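## Task

Rotate the three dice until their upward faces total 10, with every die lying completely inside the mat and resting flat on a face when finished.

## Robot and tools

Robot: two six-joint arms, left_arm and right_arm, each ending in a parallel two-finger gripper. Base positions in the scene frame: left_arm at (-0.010, +0.434, 0) m, right_arm at (+0.069, -0.414, 0) m, each yawed slightly. A camera stand sits behind the arms.

Frames. Scene frame: origin at table-top height halfway between the nominal bases, +x out across the table, +y toward left_arm, +z up. Image left/right does not match arm names. Reported end_effector_position (m), end_effector_quat_wxyz and velocities use the scene frame and may be off by a few cm. Offsets in commands use the gripper's own axes (its current Hand target): fingers point along +z, they open and close along x, and a block juts about 10 cm toward -y from the last joint.

The 18-number row (shared by execute_actions and move): one flat list covering both arms. Numbers 1-9 are left: dx, dy, dz, rx, ry, rz, gripper position, force_limit, speed; numbers 10-18 repeat this for the right. All lie in [-1, 1]. The six pose numbers are an offset, not a pose, measured from that arm's Hand target at the start of the action or move, along the gripper's own axes; 1.0 equals 0.6 m of travel or 180 degrees. rx, ry, rz form a single rotation vector. Every row counts from that same start, not from the row before. All six zero re-requests the current Hand target. Gripper position: +1 fully open (50 mm), about -0.65 pads meet, -1 grips until blocked. force_limit: -1 about 20 N, 0 about 102 N, +1 about 185 N per pad. speed: -1 20 mm/s, 0 85, +1 150. These start at +1. A 0 is a real command, so resend the previous gripper values for an arm you want unchanged.

execute_actions(actions, cameras): actions is a list of actions; each action is up to 15 rows, one per 1/30 s step, the last row held if fewer. Images appear only for an empty actions list or when cameras names them (["all"], specific names, or []).

move(target, speed, blend, stop_force, zero, blocking, cameras): drives each gripper in a straight line to its offset target; target is one row or up to 15 rows, all offsets from the same starting Hand targets. speed is m/s (0.002 to 3.6, default 0.25; rotation up to twice that in rad/s), one value or one per target. blend (m) rounds corners in a list; 0 halts at each. stop_force (3 to 120 N, both arms) ends an arm's path when its wrist sensor feels that much opposing push; not reliable for light contacts, while rotating, or when leaving a surface. zero (default true) re-zeroes before the move. blocking=false returns after about 0.5 s and cannot combine with stop_force. Moves last 0.5 to 10 s, do not avoid obstacles, and avoid routing near an arm's own base. Result adds a move: line (done, off_target, moving, held, fault, plus limits like paced or held).

wait(seconds 0 to 10, cameras): arms hold last command. stop(cameras): brakes a running move; fingers continue. zoom_image(camera, region [x0,y0,x1,y1], max 504x504 px) enlarges part of the newest image from cam_head_left, cam_head_right, cam_left_wrist or cam_right_wrist (each 672x504). zero_wrist_force(arm) tares that arm's sensor. finished_scene(scene) ends the current scene irreversibly; give its number and call nothing else after it in that reply.

Result lines: Hand target is the last commanded pose after clipping (orientation is clipped to within 32 degrees of the measured one); grippers often rest slightly short of it. object_status: 0 moving, 1 blocked while opening, 2 blocked while closing (a grip), 3 at requested position or pads met. Opening in mm is about (250 - position_measured) x 0.202. Wrist force/torque are in the gripper's axes; a third line shows the peak since last shown. Joint torques include the arm's weight. Velocities may be omitted when joints read within noise.

Avoid: dropping dice, releasing them while moving, fast impacts, anything leaving the table. Arms are stiff; commanding past firm contact pushes hard. About 150 N on any part or a joint torque at its limit (wrist joints 26.6 N m, others 142) halts the arm for 10 s. Do not let arms or grippers touch each other. Hot motors (70 °C warning, 85 °C braking) come from holding loads, reaching far or pushing at unreachable poses. Dice can occasionally be nudged by outside pushes; check they end flat and fully on the mat.

Each tool is called after "Emit:" as a command line: name --argument value for each argument, lists and objects as JSON in quotes; but a table of rows of numbers goes row by row, as --pt "numbers of a row", without its own name.

## Session

Emit:
execute_actions --actions '[]'

Scene clock: 0.00 s.
left_arm: end_effector_position=(+0.3918, +0.4018, +0.1207) position_measured=3 object_status=3 end_effector_quat_wxyz=(+0.459, +0.888, -0.033, +0.028) | right_arm: end_effector_position=(+0.8418, -0.3432, +0.2495) position_measured=3 object_status=3 end_effector_quat_wxyz=(+0.084, +0.567, +0.648, +0.502)
Joint positions: left_arm=[0.148 -1.422 2.292 -2.314 -2.52 1.824] | right_arm=[3.291 -2.11 -1.676 0.062 2.073 0.245]
Joint velocities: within noise
Joint torques (N m): no reading
Motor temperatures (°C): left_arm=[22 27 22 28 27 33] | right_arm=[23 24 22 30 28 30]
Wrist force (N): no reading
Wrist torque (N m): no reading
Wrist force, peak (N): no reading
Hand target: left_arm +0.3918, +0.4018, +0.1207; +0.459, +0.888, -0.033, +0.028 | right_arm +0.8418, -0.3432, +0.2495; +0.084, +0.567, +0.648, +0.502
Tool commands: left_gripper/position=+1.0 left_gripper/force_limit=+1.0 left_gripper/speed=+1.0 right_gripper/position=+1.0 right_gripper/force_limit=+1.0 right_gripper/speed=+1.0

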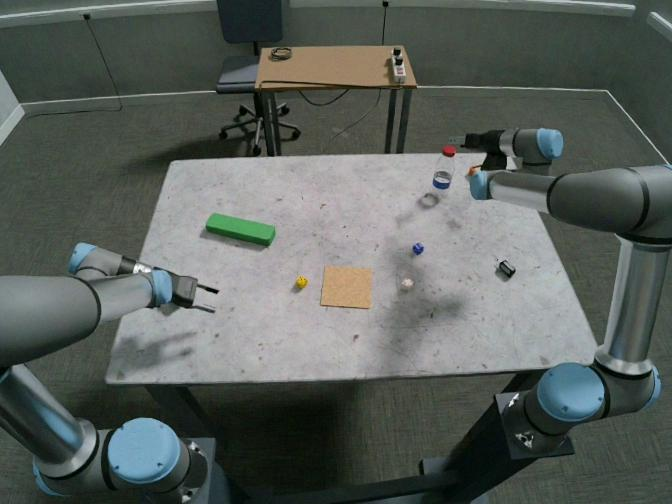

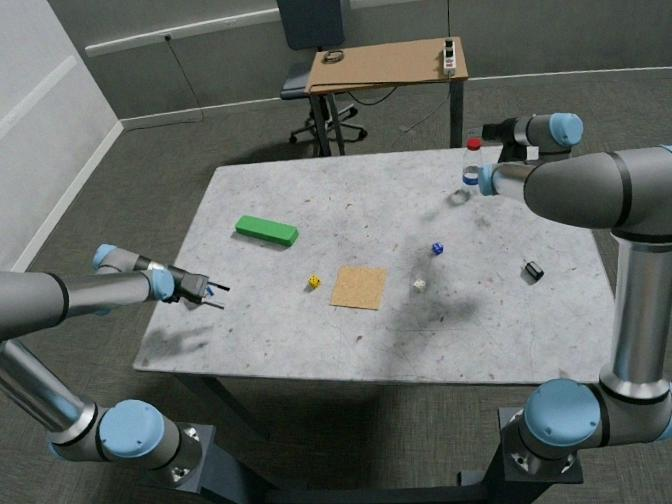

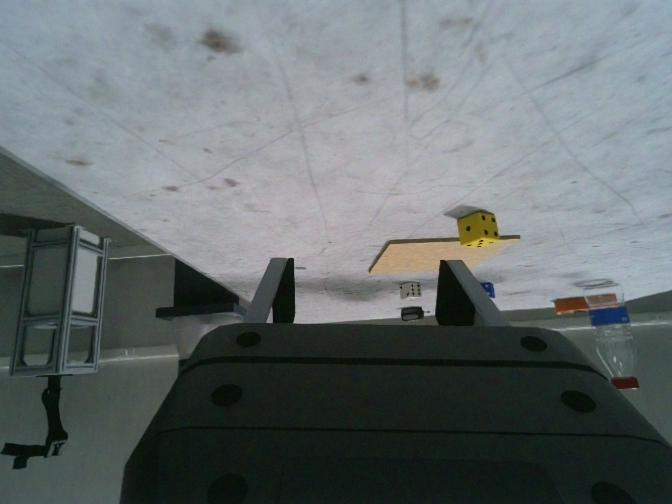

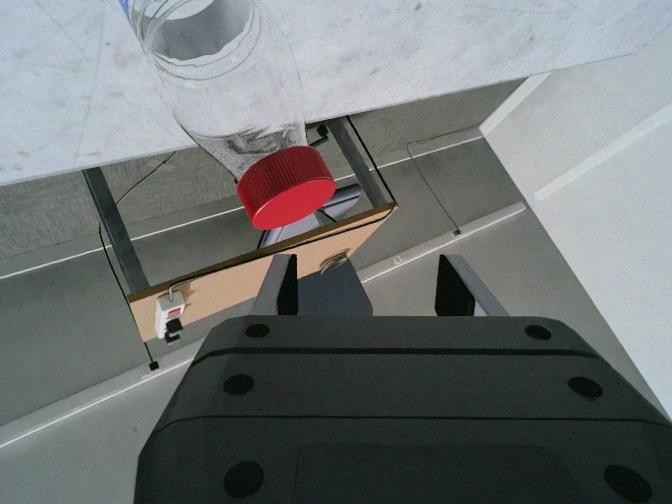

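Emit:
zoom_image --camera "cam_head_left" --region '[280, 220, 460, 320]'

Emit:
zoom_image --camera "cam_head_right" --region '[290, 220, 470, 320]'

Emit:
zoom_image --camera "cam_left_wrist" --region '[360, 190, 540, 330]'

Scaled by 2.800 from the camera's 672x504 image, which has a finer 960x720 frame.

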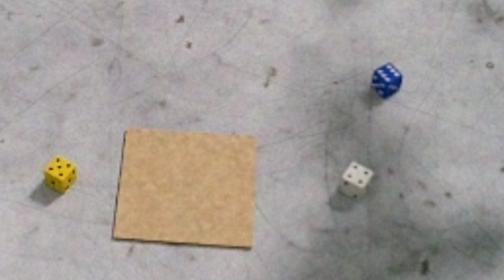

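Scaled by 2.800 from the camera's 672x504 image, which has a finer 960x720 frame.

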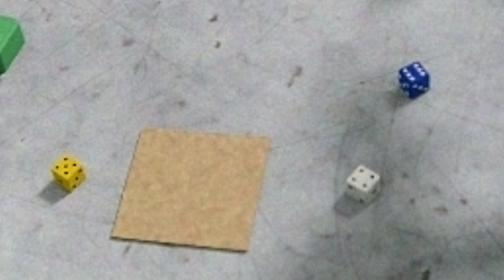

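Scaled by 2.800 from the camera's 672x504 image, which has a finer 960x720 frame.

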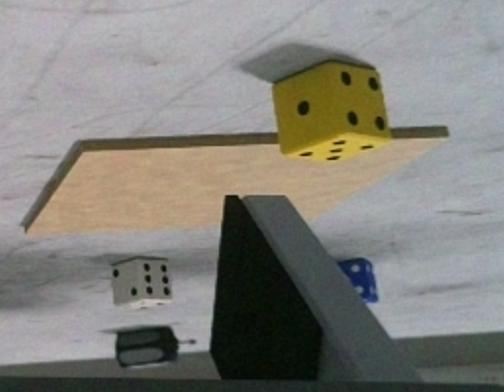

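Emit:
move --pt "0.19 0.0938 -0.07 0.0537 -0.0085 -0.0263 1 -0.8 1 0 0 -0.1 0 0 0 1 -0.8 1" --pt "0.19 0.0938 -0.07 0.0537 -0.0085 -0.0263 1 -0.8 1 0.1078 -0.4228 -0.3803 0.1478 0.2018 -0.3367 1 -0.8 1" --blend '[0.04,0]' --cameras '["all"]'

Scene clock: 118.53 s.
left_arm: end_effector_position=(+0.4998, +0.3997, +0.1997) position_measured=3 object_status=3 end_effector_quat_wxyz=(+0.382, +0.924, +0.000, +0.000) | right_arm: end_effector_position=(+0.5000, -0.3794, +0.2003) position_measured=3 object_status=3 end_effector_quat_wxyz=(+0.000, +0.001, +0.924, +0.382) end_effector_velocity=(+0.000, +0.000, -0.001) end_effector_angular_velocity=(+0.000, -0.002, +0.004)
Joint positions: left_arm=[0.065 -1.395 1.915 -2.059 -2.355 1.615] | right_arm=[3.154 -1.569 -2.11 -1.067 2.355 -1.618]
Joint velocities: left_arm=[within noise] | right_arm=[0 -0.001 -0.001 0 0 -0.006]
Joint torques (N m): left_arm=[6.58 -37.25 -32.71 -2.23 -4.6 2.38] | right_arm=[-8.56 27.2 22.6 2.63 2.64 -1.7]
Wrist force (N): left_arm=[0.1 -0.8 0.1] | right_arm=[-0.7 -0.4 -0.1]
Wrist torque (N m): left_arm=[-0.09 -0.08 0.05] | right_arm=[-0.09 -0.09 -0.14]
Wrist force, peak (N): left_arm=[-2.9 -2.5 1.2] | right_arm=[0.2 0.0 1.7]
Hand target: left_arm +0.4998, +0.3997, +0.1997; +0.382, +0.924, +0.000, +0.000 | right_arm +0.5000, -0.3794, +0.2002; +0.000, +0.001, +0.924, +0.382
Off the commanded pose: left_arm 0.000 m, 0 deg | right_arm 0.000 m, 0 deg.
move: done
camera_calibration:
cam_left_wrist: T_world_to_cam=[[0.999754, -0.0185664, -0.0121036, -0.47545], [0.0031375, -0.422053, 0.906566, 0.0053376], [-0.02194, -0.906381, -0.421891, 0.592094], [0, 0, 0, 1]] pos_world=[0.488307, 0.530088, 0.239205]
cam_right_wrist: T_world_to_cam=[[-0.999968, 0.00787431, -0.00148252, 0.511479], [0.00206011, 0.431463, 0.902128, -0.00177123], [0.00774329, 0.902096, -0.431465, 0.55556], [0, 0, 0, 1]] pos_world=[0.507164, -0.504432, 0.242061]

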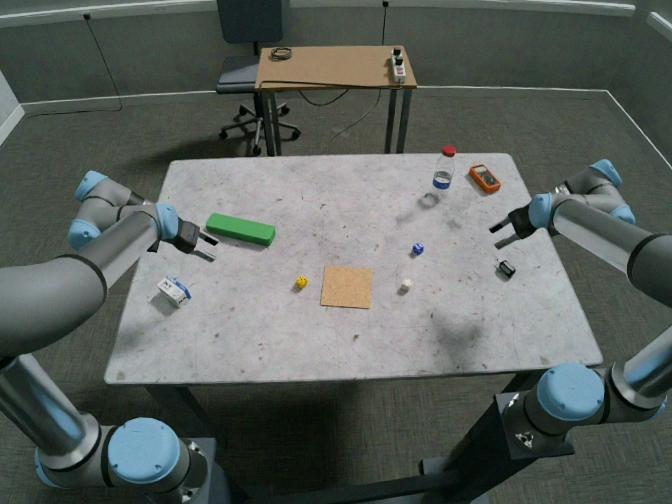

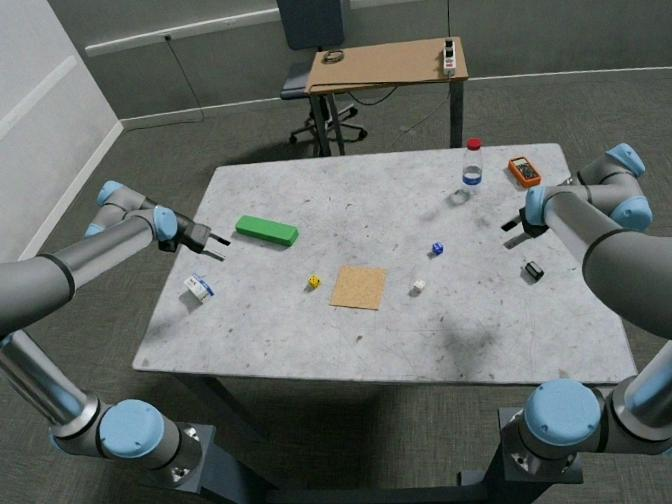

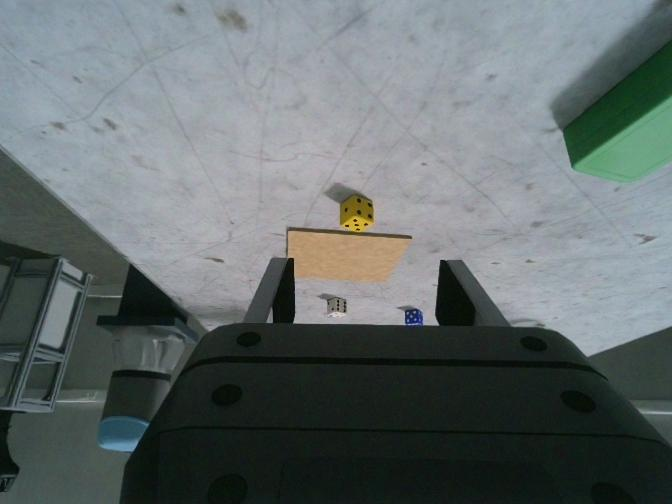

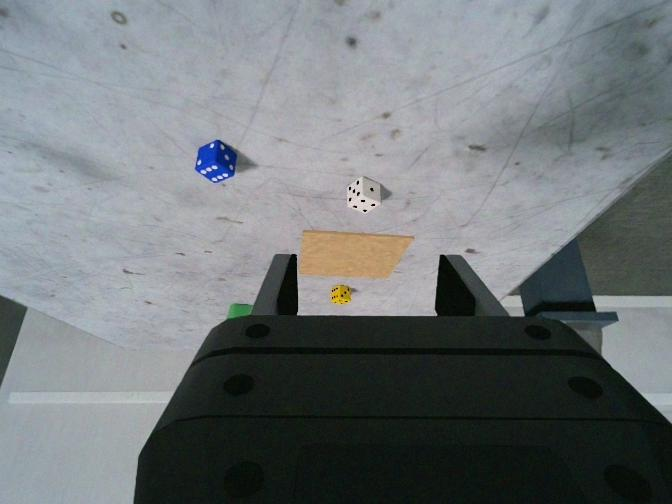

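Emit:
zoom_image --camera "cam_left_wrist" --region '[290, 170, 450, 330]'

Emit:
zoom_image --camera "cam_right_wrist" --region '[180, 120, 420, 320]'

Emit:
zoom_image --camera "cam_head_left" --region '[290, 230, 440, 310]'

Scaled by 3.150 from the camera's 672x504 image, which has a finer 960x720 frame.

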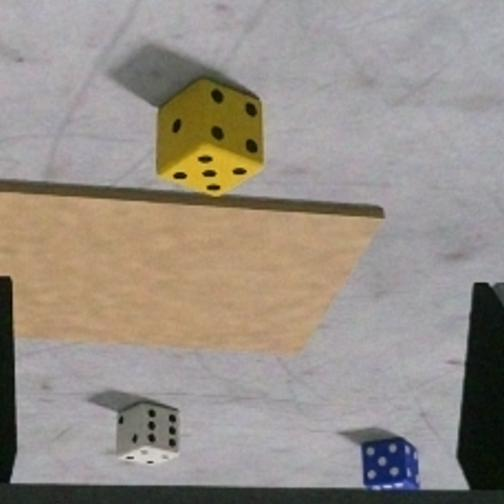

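Scaled by 2.100 from the camera's 672x504 image, which has a finer 960x720 frame.

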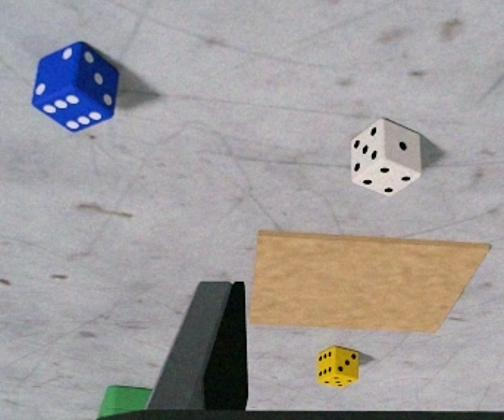

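Scaled by 3.360 from the camera's 672x504 image, which has a finer 960x720 frame.

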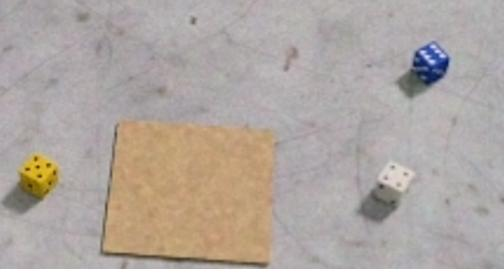

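Emit:
move --pt "-0.125 0.086 0.3689 0 0.1956 -0.1956 1 -0.8 1 0 0 0 0 0 0 1 -0.8 1" --cameras '["cam_left_wrist"]'

Emit:
zoom_image --camera "cam_left_wrist" --region '[250, 150, 450, 350]'

Scene clock: 174.33 s.
left_arm: end_effector_position=(+0.4245, +0.2069, +0.0796) position_measured=3 object_status=3 end_effector_quat_wxyz=(+0.347, +0.838, +0.389, +0.161) end_effector_velocity=(+0.000, +0.000, +0.000) end_effector_angular_velocity=(+0.000, -0.001, +0.005) | right_arm: end_effector_position=(+0.5000, -0.3794, +0.2002) position_measured=3 object_status=3 end_effector_quat_wxyz=(+0.000, +0.001, +0.924, +0.382)
Joint positions: left_arm=[-0.757 -1.299 2.612 -3.666 -1.508 -0.063] | right_arm=[3.154 -1.569 -2.11 -1.067 2.355 -1.618]
Joint velocities: left_arm=[-0.003 0 0 -0.001 0.006 -0.005] | right_arm=[within noise]
Joint torques (N m): left_arm=[-4.91 -14.96 -19.4 -4.92 2.52 -2.54] | right_arm=[-8.73 27.86 16.74 0.79 -0.2 -1.09]
Wrist force (N): left_arm=[-0.2 -0.5 0.8] | right_arm=[-0.7 -0.4 -0.1]
Wrist torque (N m): left_arm=[-0.07 -0.05 0.02] | right_arm=[-0.07 -0.10 -0.08]
Wrist force, peak (N): left_arm=[-2.0 -1.2 1.7] | right_arm=[-1.0 -0.5 0.0]
Hand target: left_arm +0.4246, +0.2069, +0.0796; +0.347, +0.838, +0.389, +0.161 | right_arm +0.5000, -0.3794, +0.2002; +0.000, +0.001, +0.924, +0.382
Off the commanded pose: left_arm 0.000 m, 0 deg | right_arm 0.000 m, 0 deg.
move: done
camera_calibration:
cam_left_wrist: T_world_to_cam=[[0.659821, 0.751336, -0.0114387, -0.420275], [0.324142, -0.270861, 0.906403, -0.134521], [0.677915, -0.601771, -0.422259, 0.00492903], [0, 0, 0, 1]] pos_world=[0.317569, 0.282297, 0.119205]
Images, in order (width x height): cam_left_wrist 672x504.

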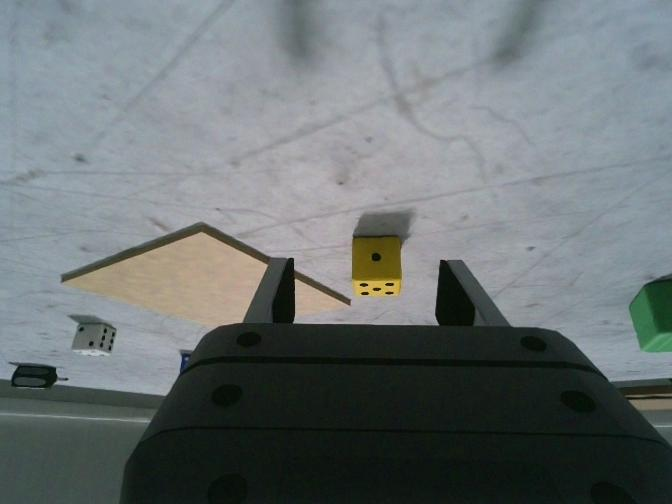

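Scaled by 2.520 from the camera's 672x504 image, which has a finer 960x720 frame.

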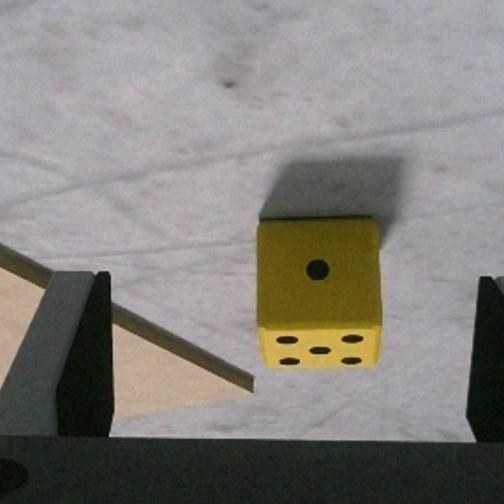

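Emit:
move --pt "0 -0.0884 0.0884 0 0 0 1 -0.8 1 0 0 0 0 0 0 1 -0.8 1" --speed 0.02 --stop_force 4 --cameras '["cam_left_wrist"]'

Scene clock: 188.43 s.
left_arm: end_effector_position=(+0.4245, +0.2069, +0.0391) position_measured=3 object_status=3 end_effector_quat_wxyz=(+0.347, +0.838, +0.389, +0.161) | right_arm: end_effector_position=(+0.5000, -0.3794, +0.2002) position_measured=3 object_status=3 end_effector_quat_wxyz=(+0.000, +0.001, +0.924, +0.382)
Joint positions: left_arm=[-0.757 -1.112 2.617 -3.858 -1.508 -0.063] | right_arm=[3.154 -1.569 -2.11 -1.067 2.355 -1.618]
Joint torques (N m): left_arm=[-1.67 -14.55 3.7 -6.54 0.41 -2.44] | right_arm=[-8.29 28.78 16.04 2.76 0.3 -0.33]
Wrist force (N): left_arm=[-0.1 -0.7 0.8] | right_arm=[-0.9 -0.2 -0.1]
Wrist torque (N m): left_arm=[-0.10 -0.04 0.05] | right_arm=[-0.04 -0.07 -0.07]
Wrist force, peak (N): left_arm=[-2.3 8.2 -26.7] | right_arm=[-1.1 -0.3 0.0]
Hand target: left_arm +0.4245, +0.2069, +0.0391; +0.347, +0.838, +0.389, +0.161 (not the last commanded pose) | right_arm +0.5000, -0.3794, +0.2002; +0.000, +0.001, +0.924, +0.382
Off the commanded pose: left_arm 0.035 m, 0 deg | right_arm 0.000 m, 0 deg.
move: contact (left_arm)
camera_calibration:
cam_left_wrist: T_world_to_cam=[[0.659557, 0.751569, -0.0113468, -0.420726], [0.324196, -0.270821, 0.906396, -0.09784], [0.678146, -0.601498, -0.422278, -0.0123225], [0, 0, 0, 1]] pos_world=[0.317569, 0.282296, 0.0787043]
Images, in order (width x height): cam_left_wrist 672x504.

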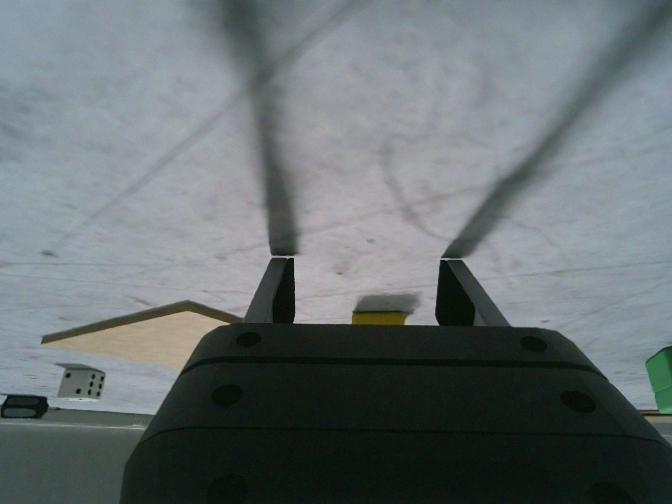

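Emit:
move --pt "0 0.0024 -0.0024 0 0 0 1 -0.8 0 0 0 0 0 0 0 1 -0.8 1" --pt "0.0095 0.0783 0.0757 0 0 0 -1 -0.8 0 0 0 0 0 0 0 1 -0.8 1" --speed 0.08 --cameras '["all"]'

Emit:
zoom_image --camera "cam_left_wrist" --region '[250, 220, 480, 350]'

Scene clock: 241.03 s.
left_arm: end_effector_position=(+0.4781, +0.1691, +0.0401) position_measured=129 object_status=2 end_effector_quat_wxyz=(+0.347, +0.838, +0.389, +0.161) | right_arm: end_effector_position=(+0.5000, -0.3794, +0.2002) position_measured=3 object_status=3 end_effector_quat_wxyz=(+0.000, +0.001, +0.924, +0.382)
Joint positions: left_arm=[-0.724 -1.077 2.438 -3.715 -1.531 -0.04] | right_arm=[3.154 -1.569 -2.11 -1.067 2.355 -1.618]
Joint torques (N m): left_arm=[-6.44 -36.41 -18.3 -3.52 2.56 -2.32] | right_arm=[-8.59 30.03 15.82 4.46 0.59 0.3]
Wrist force (N): left_arm=[-0.1 -0.6 0.4] | right_arm=[-0.8 -0.4 0.1]
Wrist torque (N m): left_arm=[-0.09 -0.08 -0.02] | right_arm=[-0.08 -0.07 -0.07]
Wrist force, peak (N): left_arm=[-0.1 -1.8 -0.4] | right_arm=[-1.1 -0.4 -0.2]
Hand target: left_arm +0.4781, +0.1691, +0.0401; +0.347, +0.838, +0.389, +0.161 | right_arm +0.5000, -0.3794, +0.2002; +0.000, +0.001, +0.924, +0.382
Off the commanded pose: left_arm 0.000 m, 0 deg | right_arm 0.000 m, 0 deg.
move: done
camera_calibration:
cam_left_wrist: T_world_to_cam=[[0.659601, 0.75153, -0.0113746, -0.427522], [0.324218, -0.270841, 0.906382, -0.126357], [0.678092, -0.601538, -0.422306, -0.0709455], [0, 0, 0, 1]] pos_world=[0.371069, 0.244396, 0.0797045]
cam_right_wrist: T_world_to_cam=[[-0.999969, 0.00774114, -0.00153145, 0.511425], [0.00195921, 0.431545, 0.902089, -0.00162541], [0.00764409, 0.902058, -0.431547, 0.555701], [0, 0, 0, 1]] pos_world=[0.507164, -0.504532, 0.24206]

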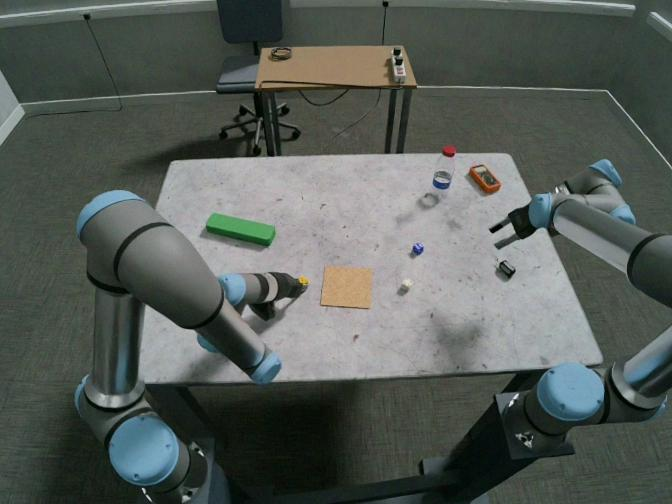

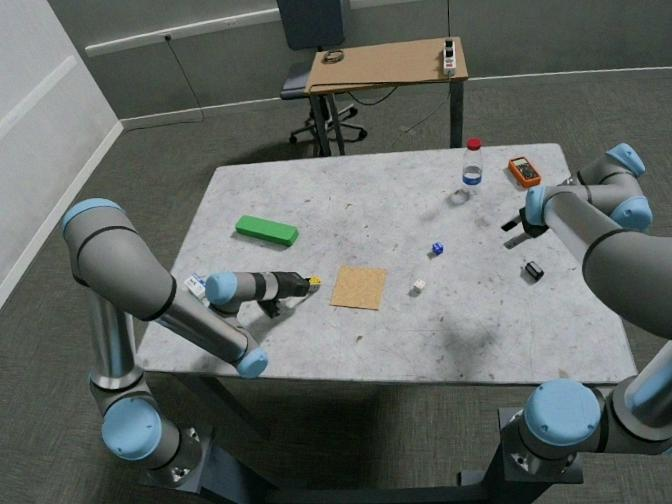

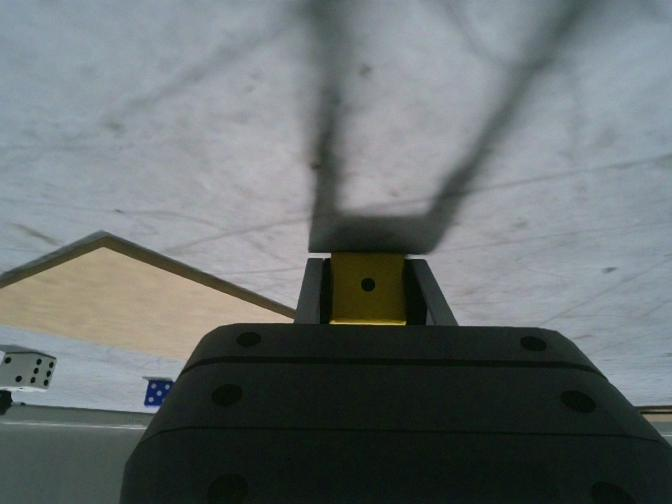

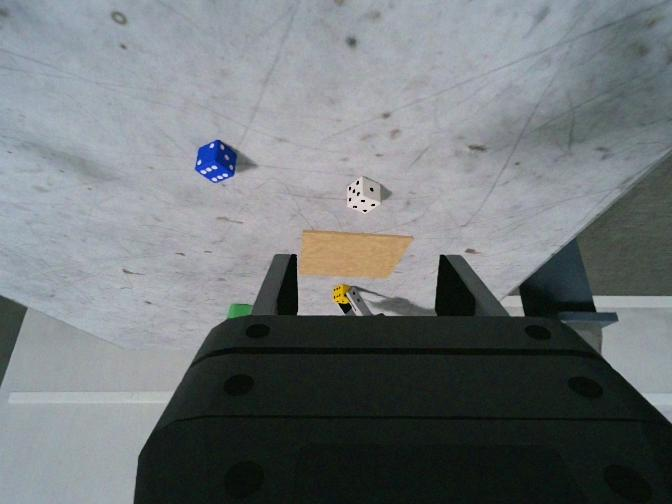

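Scaled by 2.191 from the camera's 672x504 image, which has a finer 960x720 frame.

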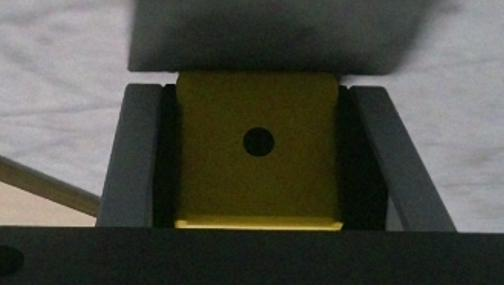

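Emit:
move --pt "0 0.0707 -0.0707 0 0 0 -1 -0.8 0 0 0 0 0 0 0 1 -0.8 1" --pt "-0.1165 0.1174 -0.0240 0 0 1 -1 -0.8 0 0 0 0 0 0 0 1 -0.8 1" --speed '[0.2,1.0]' --blend '[0.02,0]' --cameras '["all"]'

Emit:
zoom_image --camera "cam_left_wrist" --region '[250, 220, 480, 350]'

Emit:
zoom_image --camera "cam_head_left" --region '[250, 240, 440, 340]'

Scene clock: 264.10 s.
left_arm: end_effector_position=(+0.4632, +0.0900, +0.1001) position_measured=129 object_status=2 end_effector_quat_wxyz=(+0.161, -0.389, +0.838, -0.347) | right_arm: end_effector_position=(+0.5000, -0.3794, +0.2002) position_measured=3 object_status=3 end_effector_quat_wxyz=(+0.000, +0.001, +0.924, +0.382)
Joint positions: left_arm=[-0.898 -1.248 2.36 -3.453 -1.409 -3.305] | right_arm=[3.154 -1.569 -2.11 -1.067 2.355 -1.618]
Joint torques (N m): left_arm=[6.36 -25.82 -10.04 -5.18 -2.14 -2.41] | right_arm=[-8.63 27.78 15.36 5.45 1.07 1.12]
Wrist force (N): left_arm=[0.9 -2.7 3.4] | right_arm=[-0.7 -0.3 0.0]
Wrist torque (N m): left_arm=[0.18 -0.23 0.14] | right_arm=[-0.06 -0.10 -0.08]
Wrist force, peak (N): left_arm=[1.0 -3.0 3.7] | right_arm=[-1.0 -0.5 0.1]
Hand target: left_arm +0.4632, +0.0901, +0.1001; +0.161, -0.389, +0.838, -0.347 | right_arm +0.5000, -0.3794, +0.2002; +0.000, +0.001, +0.924, +0.382
Off the commanded pose: left_arm 0.000 m, 0 deg | right_arm 0.000 m, 0 deg.
move: done
camera_calibration:
cam_left_wrist: T_world_to_cam=[[-0.637498, -0.770236, -0.0182279, 0.380821], [-0.694065, 0.584403, -0.420414, 0.330179], [0.334471, -0.255362, -0.907149, 0.0934072], [0, 0, 0, 1]] pos_world=[0.440696, 0.124218, 0.230488]
cam_right_wrist: T_world_to_cam=[[-0.999969, 0.00774114, -0.00153145, 0.511425], [0.00195921, 0.431545, 0.902089, -0.00162541], [0.00764409, 0.902058, -0.431547, 0.555701], [0, 0, 0, 1]] pos_world=[0.507164, -0.504532, 0.24206]

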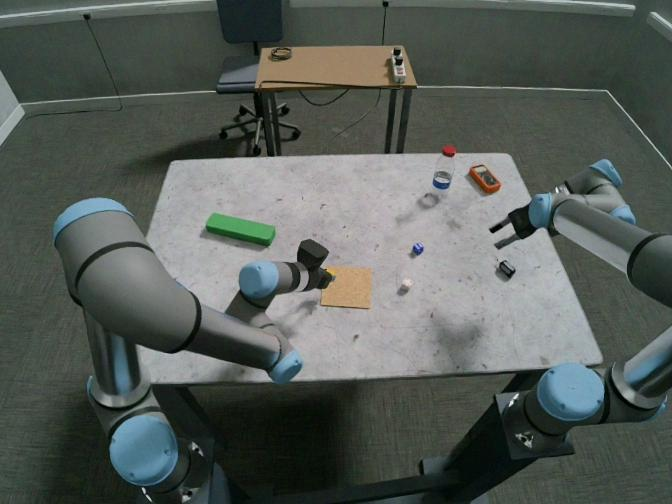

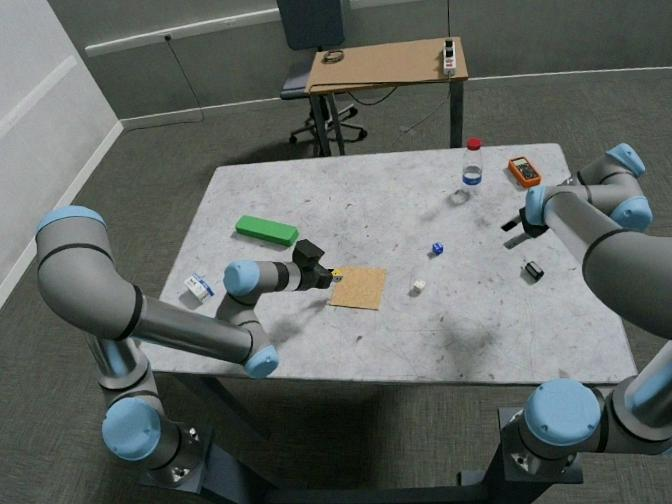

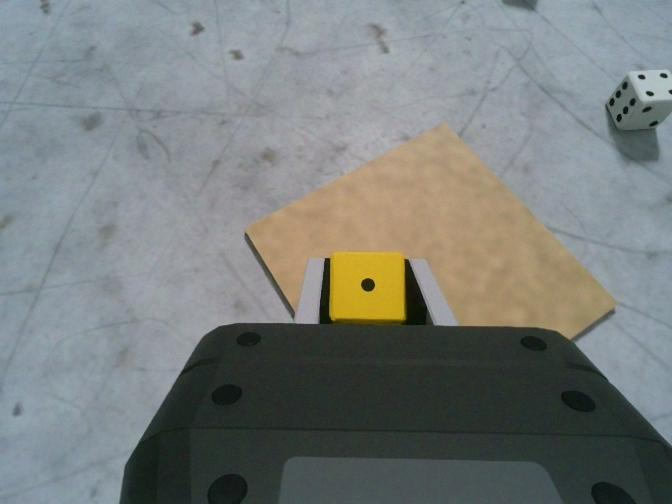

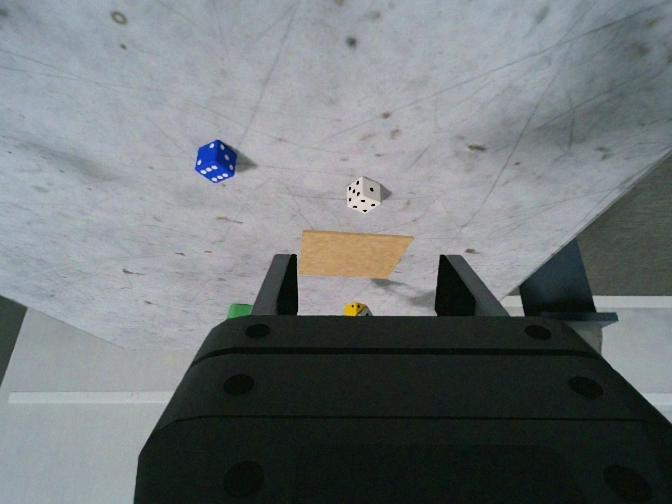

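Scaled by 2.191 from the camera's 672x504 image, which has a finer 960x720 frame.

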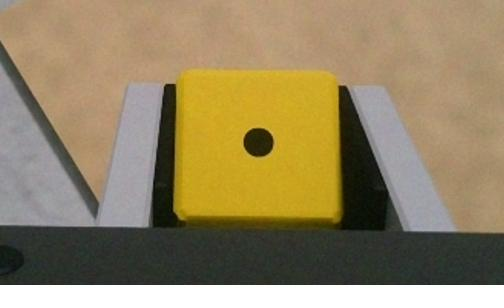

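Scaled by 2.653 from the camera's 672x504 image, which has a finer 960x720 frame.

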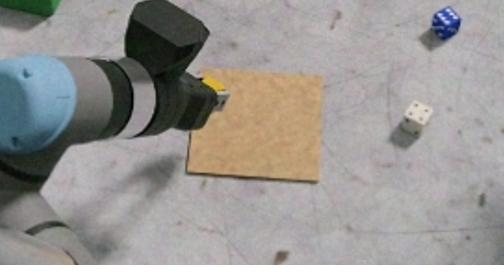

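Emit:
move --pt "0 0.0566 0.0566 0 0 0 -1 -0.8 0 0 0 0 0 0 0 1 -0.8 1" --pt "0 0.0730 0.0730 0 0 0 -1 -0.8 0 0 0 0 0 0 0 1 -0.8 1" --speed '[0.1,0.01]' --stop_force 5 --cameras '["cam_left_wrist"]'

Emit:
zoom_image --camera "cam_left_wrist" --region '[250, 180, 480, 350]'

Scene clock: 275.17 s.
left_arm: end_effector_position=(+0.4631, +0.0901, +0.0480) position_measured=129 object_status=2 end_effector_quat_wxyz=(+0.161, -0.389, +0.838, -0.347) | right_arm: end_effector_position=(+0.5000, -0.3794, +0.2002) position_measured=3 object_status=3 end_effector_quat_wxyz=(+0.000, +0.001, +0.924, +0.382)
Joint positions: left_arm=[-0.898 -1.085 2.372 -3.628 -1.409 -3.306] | right_arm=[3.154 -1.569 -2.11 -1.067 2.355 -1.618]
Joint torques (N m): left_arm=[-4.71 -36.31 -11.85 -4.49 -0.83 1.28] | right_arm=[-8.77 27.91 17.34 5.53 1.26 1.39]
Wrist force (N): left_arm=[1.2 -4.9 2.4] | right_arm=[-0.7 -0.4 0.1]
Wrist torque (N m): left_arm=[0.20 -0.24 0.21] | right_arm=[-0.08 -0.10 -0.07]
Wrist force, peak (N): left_arm=[0.6 -9.3 -7.4] | right_arm=[-1.0 -0.5 -0.1]
Hand target: left_arm +0.4631, +0.0901, +0.0480; +0.161, -0.389, +0.838, -0.347 (not the last commanded pose) | right_arm +0.5000, -0.3794, +0.2002; +0.000, +0.001, +0.924, +0.382
Off the commanded pose: left_arm 0.010 m, 0 deg | right_arm 0.000 m, 0 deg.
move: contact (left_arm); path passed 1 of 2 targets
camera_calibration:
cam_left_wrist: T_world_to_cam=[[-0.637328, -0.770385, -0.0178977, 0.379836], [-0.694311, 0.584159, -0.420345, 0.308385], [0.334283, -0.255471, -0.907188, 0.0463636], [0, 0, 0, 1]] pos_world=[0.440697, 0.124319, 0.178487]
Images, in order (width x height): cam_left_wrist 672x504.

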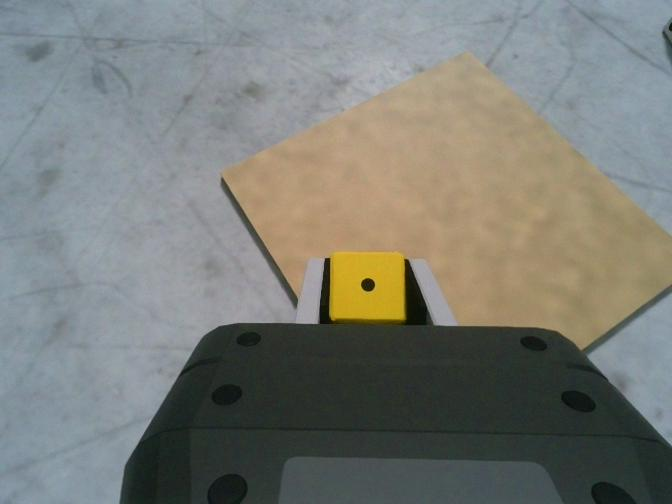

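Scaled by 2.191 from the camera's 672x504 image, which has a finer 960x720 frame.

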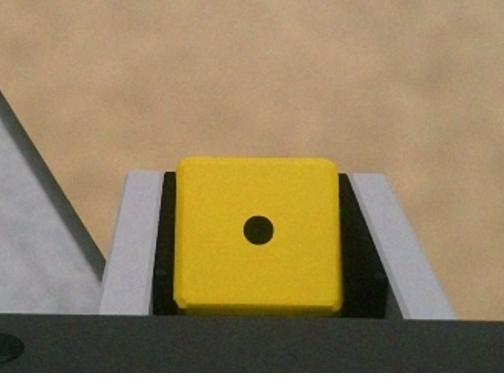

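Emit:
move --pt "0 0 0 0 0 0 0.6 -0.8 0 0 0 0 0 0 0 1 -0.8 1" --pt "0 -0.02 -0.15 0 0 0 0.6 -0.8 0 0 0 0 0 0 0 1 -0.8 1" --speed 0.2 --cameras '["cam_left_wrist","cam_head_left"]'

Emit:
zoom_image --camera "cam_left_wrist" --region '[250, 200, 450, 350]'

Emit:
zoom_image --camera "cam_head_left" --region '[290, 240, 440, 320]'

Scene clock: 281.43 s.
left_arm: end_effector_position=(+0.4211, +0.1256, +0.1203) position_measured=63 object_status=3 end_effector_quat_wxyz=(+0.161, -0.389, +0.838, -0.347) | right_arm: end_effector_position=(+0.5000, -0.3794, +0.2002) position_measured=3 object_status=3 end_effector_quat_wxyz=(+0.000, +0.001, +0.924, +0.382)
Joint positions: left_arm=[-0.936 -1.411 2.5 -3.426 -1.382 -3.334] | right_arm=[3.154 -1.569 -2.11 -1.067 2.355 -1.618]
Joint torques (N m): left_arm=[5.1 -29.33 -11.37 -2.95 -2.15 2.73] | right_arm=[-8.57 27.67 16.65 5.44 1.66 1.43]
Wrist force (N): left_arm=[0.9 -3.0 3.5] | right_arm=[-0.7 -0.3 0.0]
Wrist torque (N m): left_arm=[0.18 -0.21 0.27] | right_arm=[-0.07 -0.09 -0.08]
Wrist force, peak (N): left_arm=[1.3 -2.3 6.1] | right_arm=[-1.0 -0.5 0.0]
Hand target: left_arm +0.4211, +0.1257, +0.1202; +0.161, -0.389, +0.838, -0.347 | right_arm +0.5000, -0.3794, +0.2002; +0.000, +0.001, +0.924, +0.382
Off the commanded pose: left_arm 0.000 m, 0 deg | right_arm 0.000 m, 0 deg.
move: done
camera_calibration:
cam_left_wrist: T_world_to_cam=[[-0.63727, -0.770434, -0.0178353, 0.381692], [-0.694272, 0.58401, -0.420617, 0.288782], [0.334473, -0.255664, -0.907063, 0.134954], [0, 0, 0, 1]] pos_world=[0.398596, 0.15992, 0.250686]
Images, in order (width x height): cam_head_left 672x504, cam_left_wrist 672x504.

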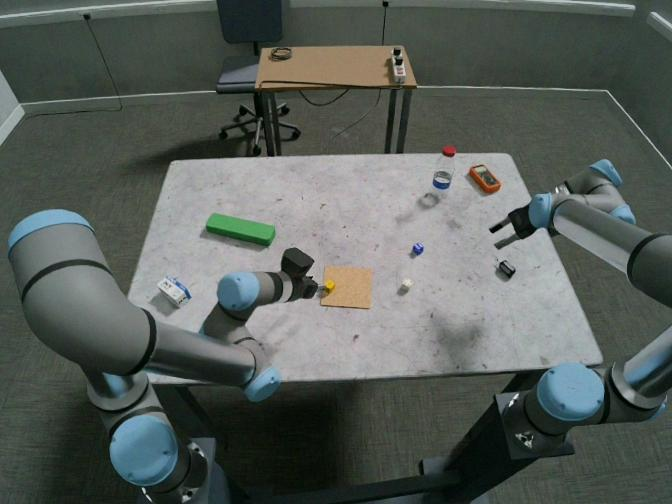

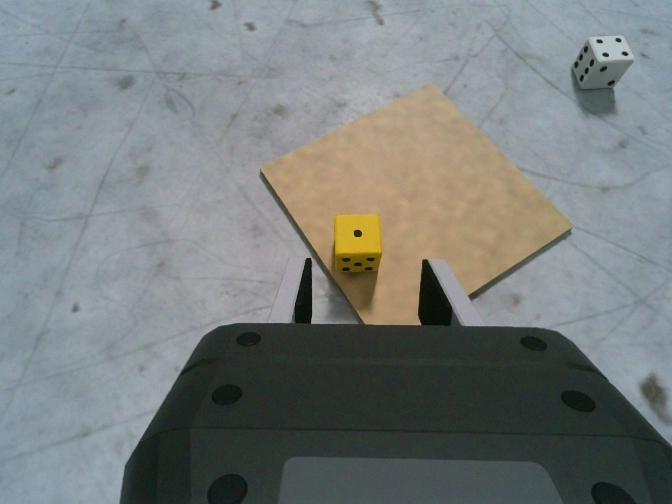

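Scaled by 2.520 from the camera's 672x504 image, which has a finer 960x720 frame.

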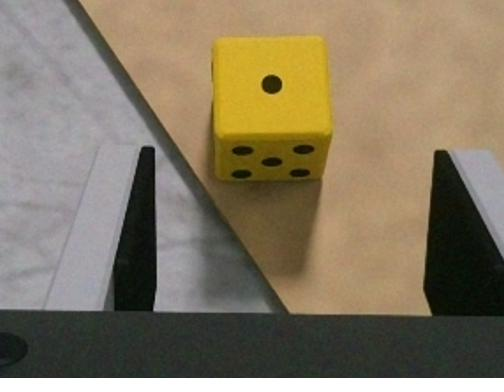

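Scaled by 3.360 from the camera's 672x504 image, which has a finer 960x720 frame.

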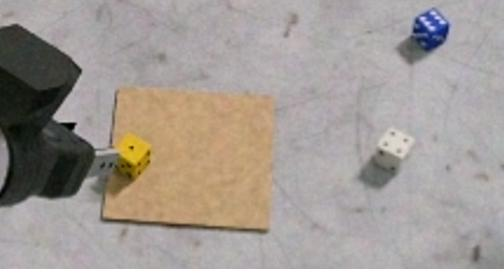

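Emit:
move --pt "0 0 0 0 0 0 0.6 -0.8 0 0.1482 0.0376 0.3445 0 -0.1728 0.1728 1 -0.8 0" --speed 0.35 --cameras '["cam_right_wrist"]'

Emit:
zoom_image --camera "cam_right_wrist" --region '[250, 150, 450, 350]'

Scene clock: 301.00 s.
left_arm: end_effector_position=(+0.4211, +0.1257, +0.1202) position_measured=63 object_status=3 end_effector_quat_wxyz=(+0.161, -0.389, +0.838, -0.347) | right_arm: end_effector_position=(+0.4222, -0.2399, +0.0902) position_measured=3 object_status=3 end_effector_quat_wxyz=(+0.115, +0.298, +0.876, +0.362)
Joint positions: left_arm=[-0.936 -1.411 2.5 -3.426 -1.382 -3.334] | right_arm=[3.871 -1.663 -2.8 0.514 1.747 -0.161]
Joint torques (N m): left_arm=[6.62 -28.92 -6.88 -2.18 -2.16 2.35] | right_arm=[-9.01 10.18 12.32 3.24 2.29 -1]
Wrist force (N): left_arm=[1.0 -2.9 3.4] | right_arm=[-0.8 -0.9 0.1]
Wrist torque (N m): left_arm=[0.19 -0.24 0.26] | right_arm=[-0.11 -0.10 0.03]
Wrist force, peak (N): left_arm=[1.0 -3.1 3.5] | right_arm=[10.8 -4.4 14.1]
Hand target: left_arm +0.4211, +0.1257, +0.1202; +0.161, -0.389, +0.838, -0.347 | right_arm +0.4222, -0.2399, +0.0901; +0.115, +0.298, +0.876, +0.362 (not the last commanded pose)
Off the commanded pose: left_arm 0.000 m, 0 deg | right_arm 0.032 m, 7 deg.
move: held (right_arm; a check stopped the path); limits=held
pose unreachable (right arm): on one or more control steps of this call, first in action 0 (counted from 0), this arm could not follow its commanded pose, so it was not sent that pose on those steps. It may still have moved: this result reports where it is.
cause: moving toward the commanded pose would bring two parts of the arm too close to each other (joints 3 (elbow) and 4 (wrist 1) lie between them).
camera_calibration:
cam_right_wrist: T_world_to_cam=[[-0.791992, 0.610396, 0.0128644, 0.487919], [0.275932, 0.339068, 0.899385, -0.100006], [0.544619, 0.715856, -0.436967, 0.111986], [0, 0, 0, 1]] pos_world=[0.353034, -0.34408, 0.132602]
Images, in order (width x height): cam_right_wrist 672x504.

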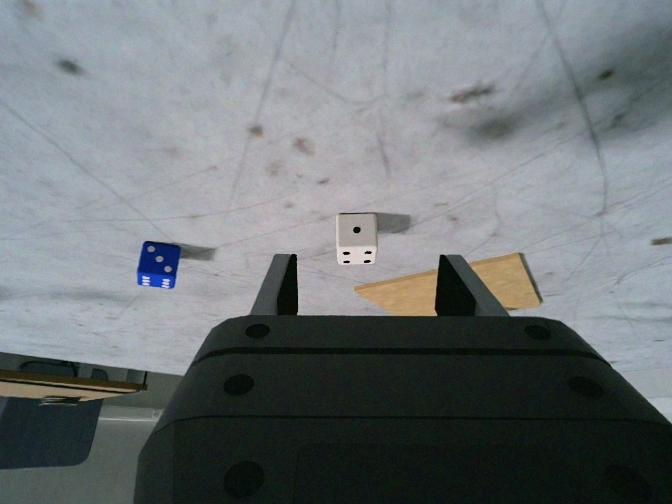

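Scaled by 2.520 from the camera's 672x504 image, which has a finer 960x720 frame.

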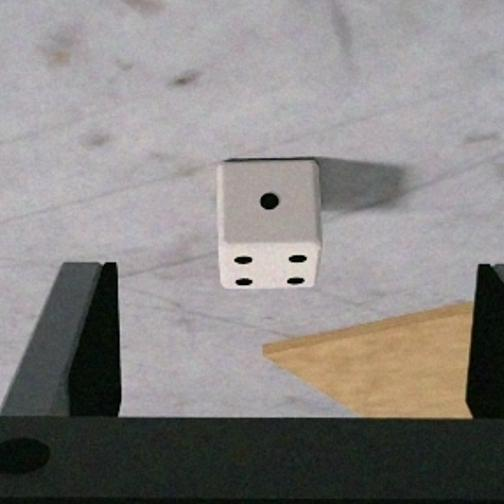

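Emit:
move --pt "0 0 0 0 0 0 0.6 -0.8 0 0.007 0.0417 0.1845 0 0 0 1 -0.8 0" --pt "0 0 0 0 0 0 0.6 -0.8 0 0.007 0.0252 0.201 0 0 0 1 -0.8 0" --speed '[0.15,0.01]' --stop_force 5 --cameras '["cam_right_wrist"]'

Emit:
zoom_image --camera "cam_right_wrist" --region '[250, 200, 480, 350]'

Scene clock: 324.20 s.
left_arm: end_effector_position=(+0.4211, +0.1257, +0.1202) position_measured=63 object_status=3 end_effector_quat_wxyz=(+0.161, -0.389, +0.838, -0.347) | right_arm: end_effector_position=(+0.4759, -0.1607, +0.0214) position_measured=3 object_status=3 end_effector_quat_wxyz=(+0.115, +0.298, +0.876, +0.362)
Joint positions: left_arm=[-0.936 -1.411 2.5 -3.426 -1.382 -3.334] | right_arm=[3.965 -2.104 -2.606 0.771 1.682 -0.093]
Joint torques (N m): left_arm=[6.44 -27.47 -9.32 -2.73 -2.18 2.27] | right_arm=[-1.84 20.2 -2.28 6.02 -1.25 0.09]
Wrist force (N): left_arm=[1.0 -2.9 3.3] | right_arm=[-0.8 1.2 -0.9]
Wrist torque (N m): left_arm=[0.20 -0.23 0.26] | right_arm=[-0.02 -0.10 -0.07]
Wrist force, peak (N): left_arm=[0.9 -3.1 3.6] | right_arm=[0.4 4.3 -12.7]
Hand target: left_arm +0.4211, +0.1257, +0.1202; +0.161, -0.389, +0.838, -0.347 | right_arm +0.4759, -0.1607, +0.0214; +0.115, +0.298, +0.876, +0.362 (not the last commanded pose)
Off the commanded pose: left_arm 0.000 m, 0 deg | right_arm 0.006 m, 0 deg.
move: contact (right_arm); path passed 1 of 2 targets
camera_calibration:
cam_right_wrist: T_world_to_cam=[[-0.791992, 0.610393, 0.0130419, 0.4829], [0.276122, 0.339056, 0.899332, -0.0798505], [0.544524, 0.715864, -0.437072, -0.00391732], [0, 0, 0, 1]] pos_world=[0.406634, -0.26488, 0.063802]
Images, in order (width x height): cam_right_wrist 672x504.

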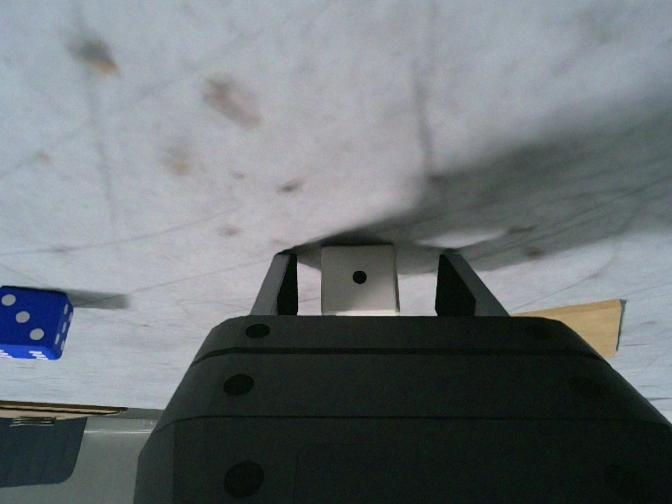

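Scaled by 2.191 from the camera's 672x504 image, which has a finer 960x720 frame.

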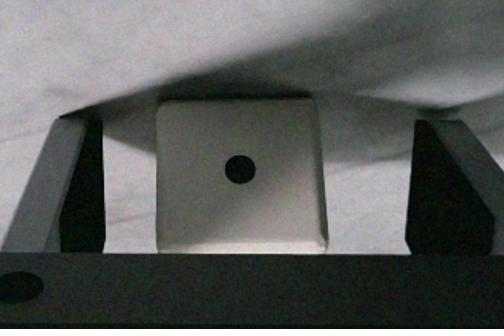

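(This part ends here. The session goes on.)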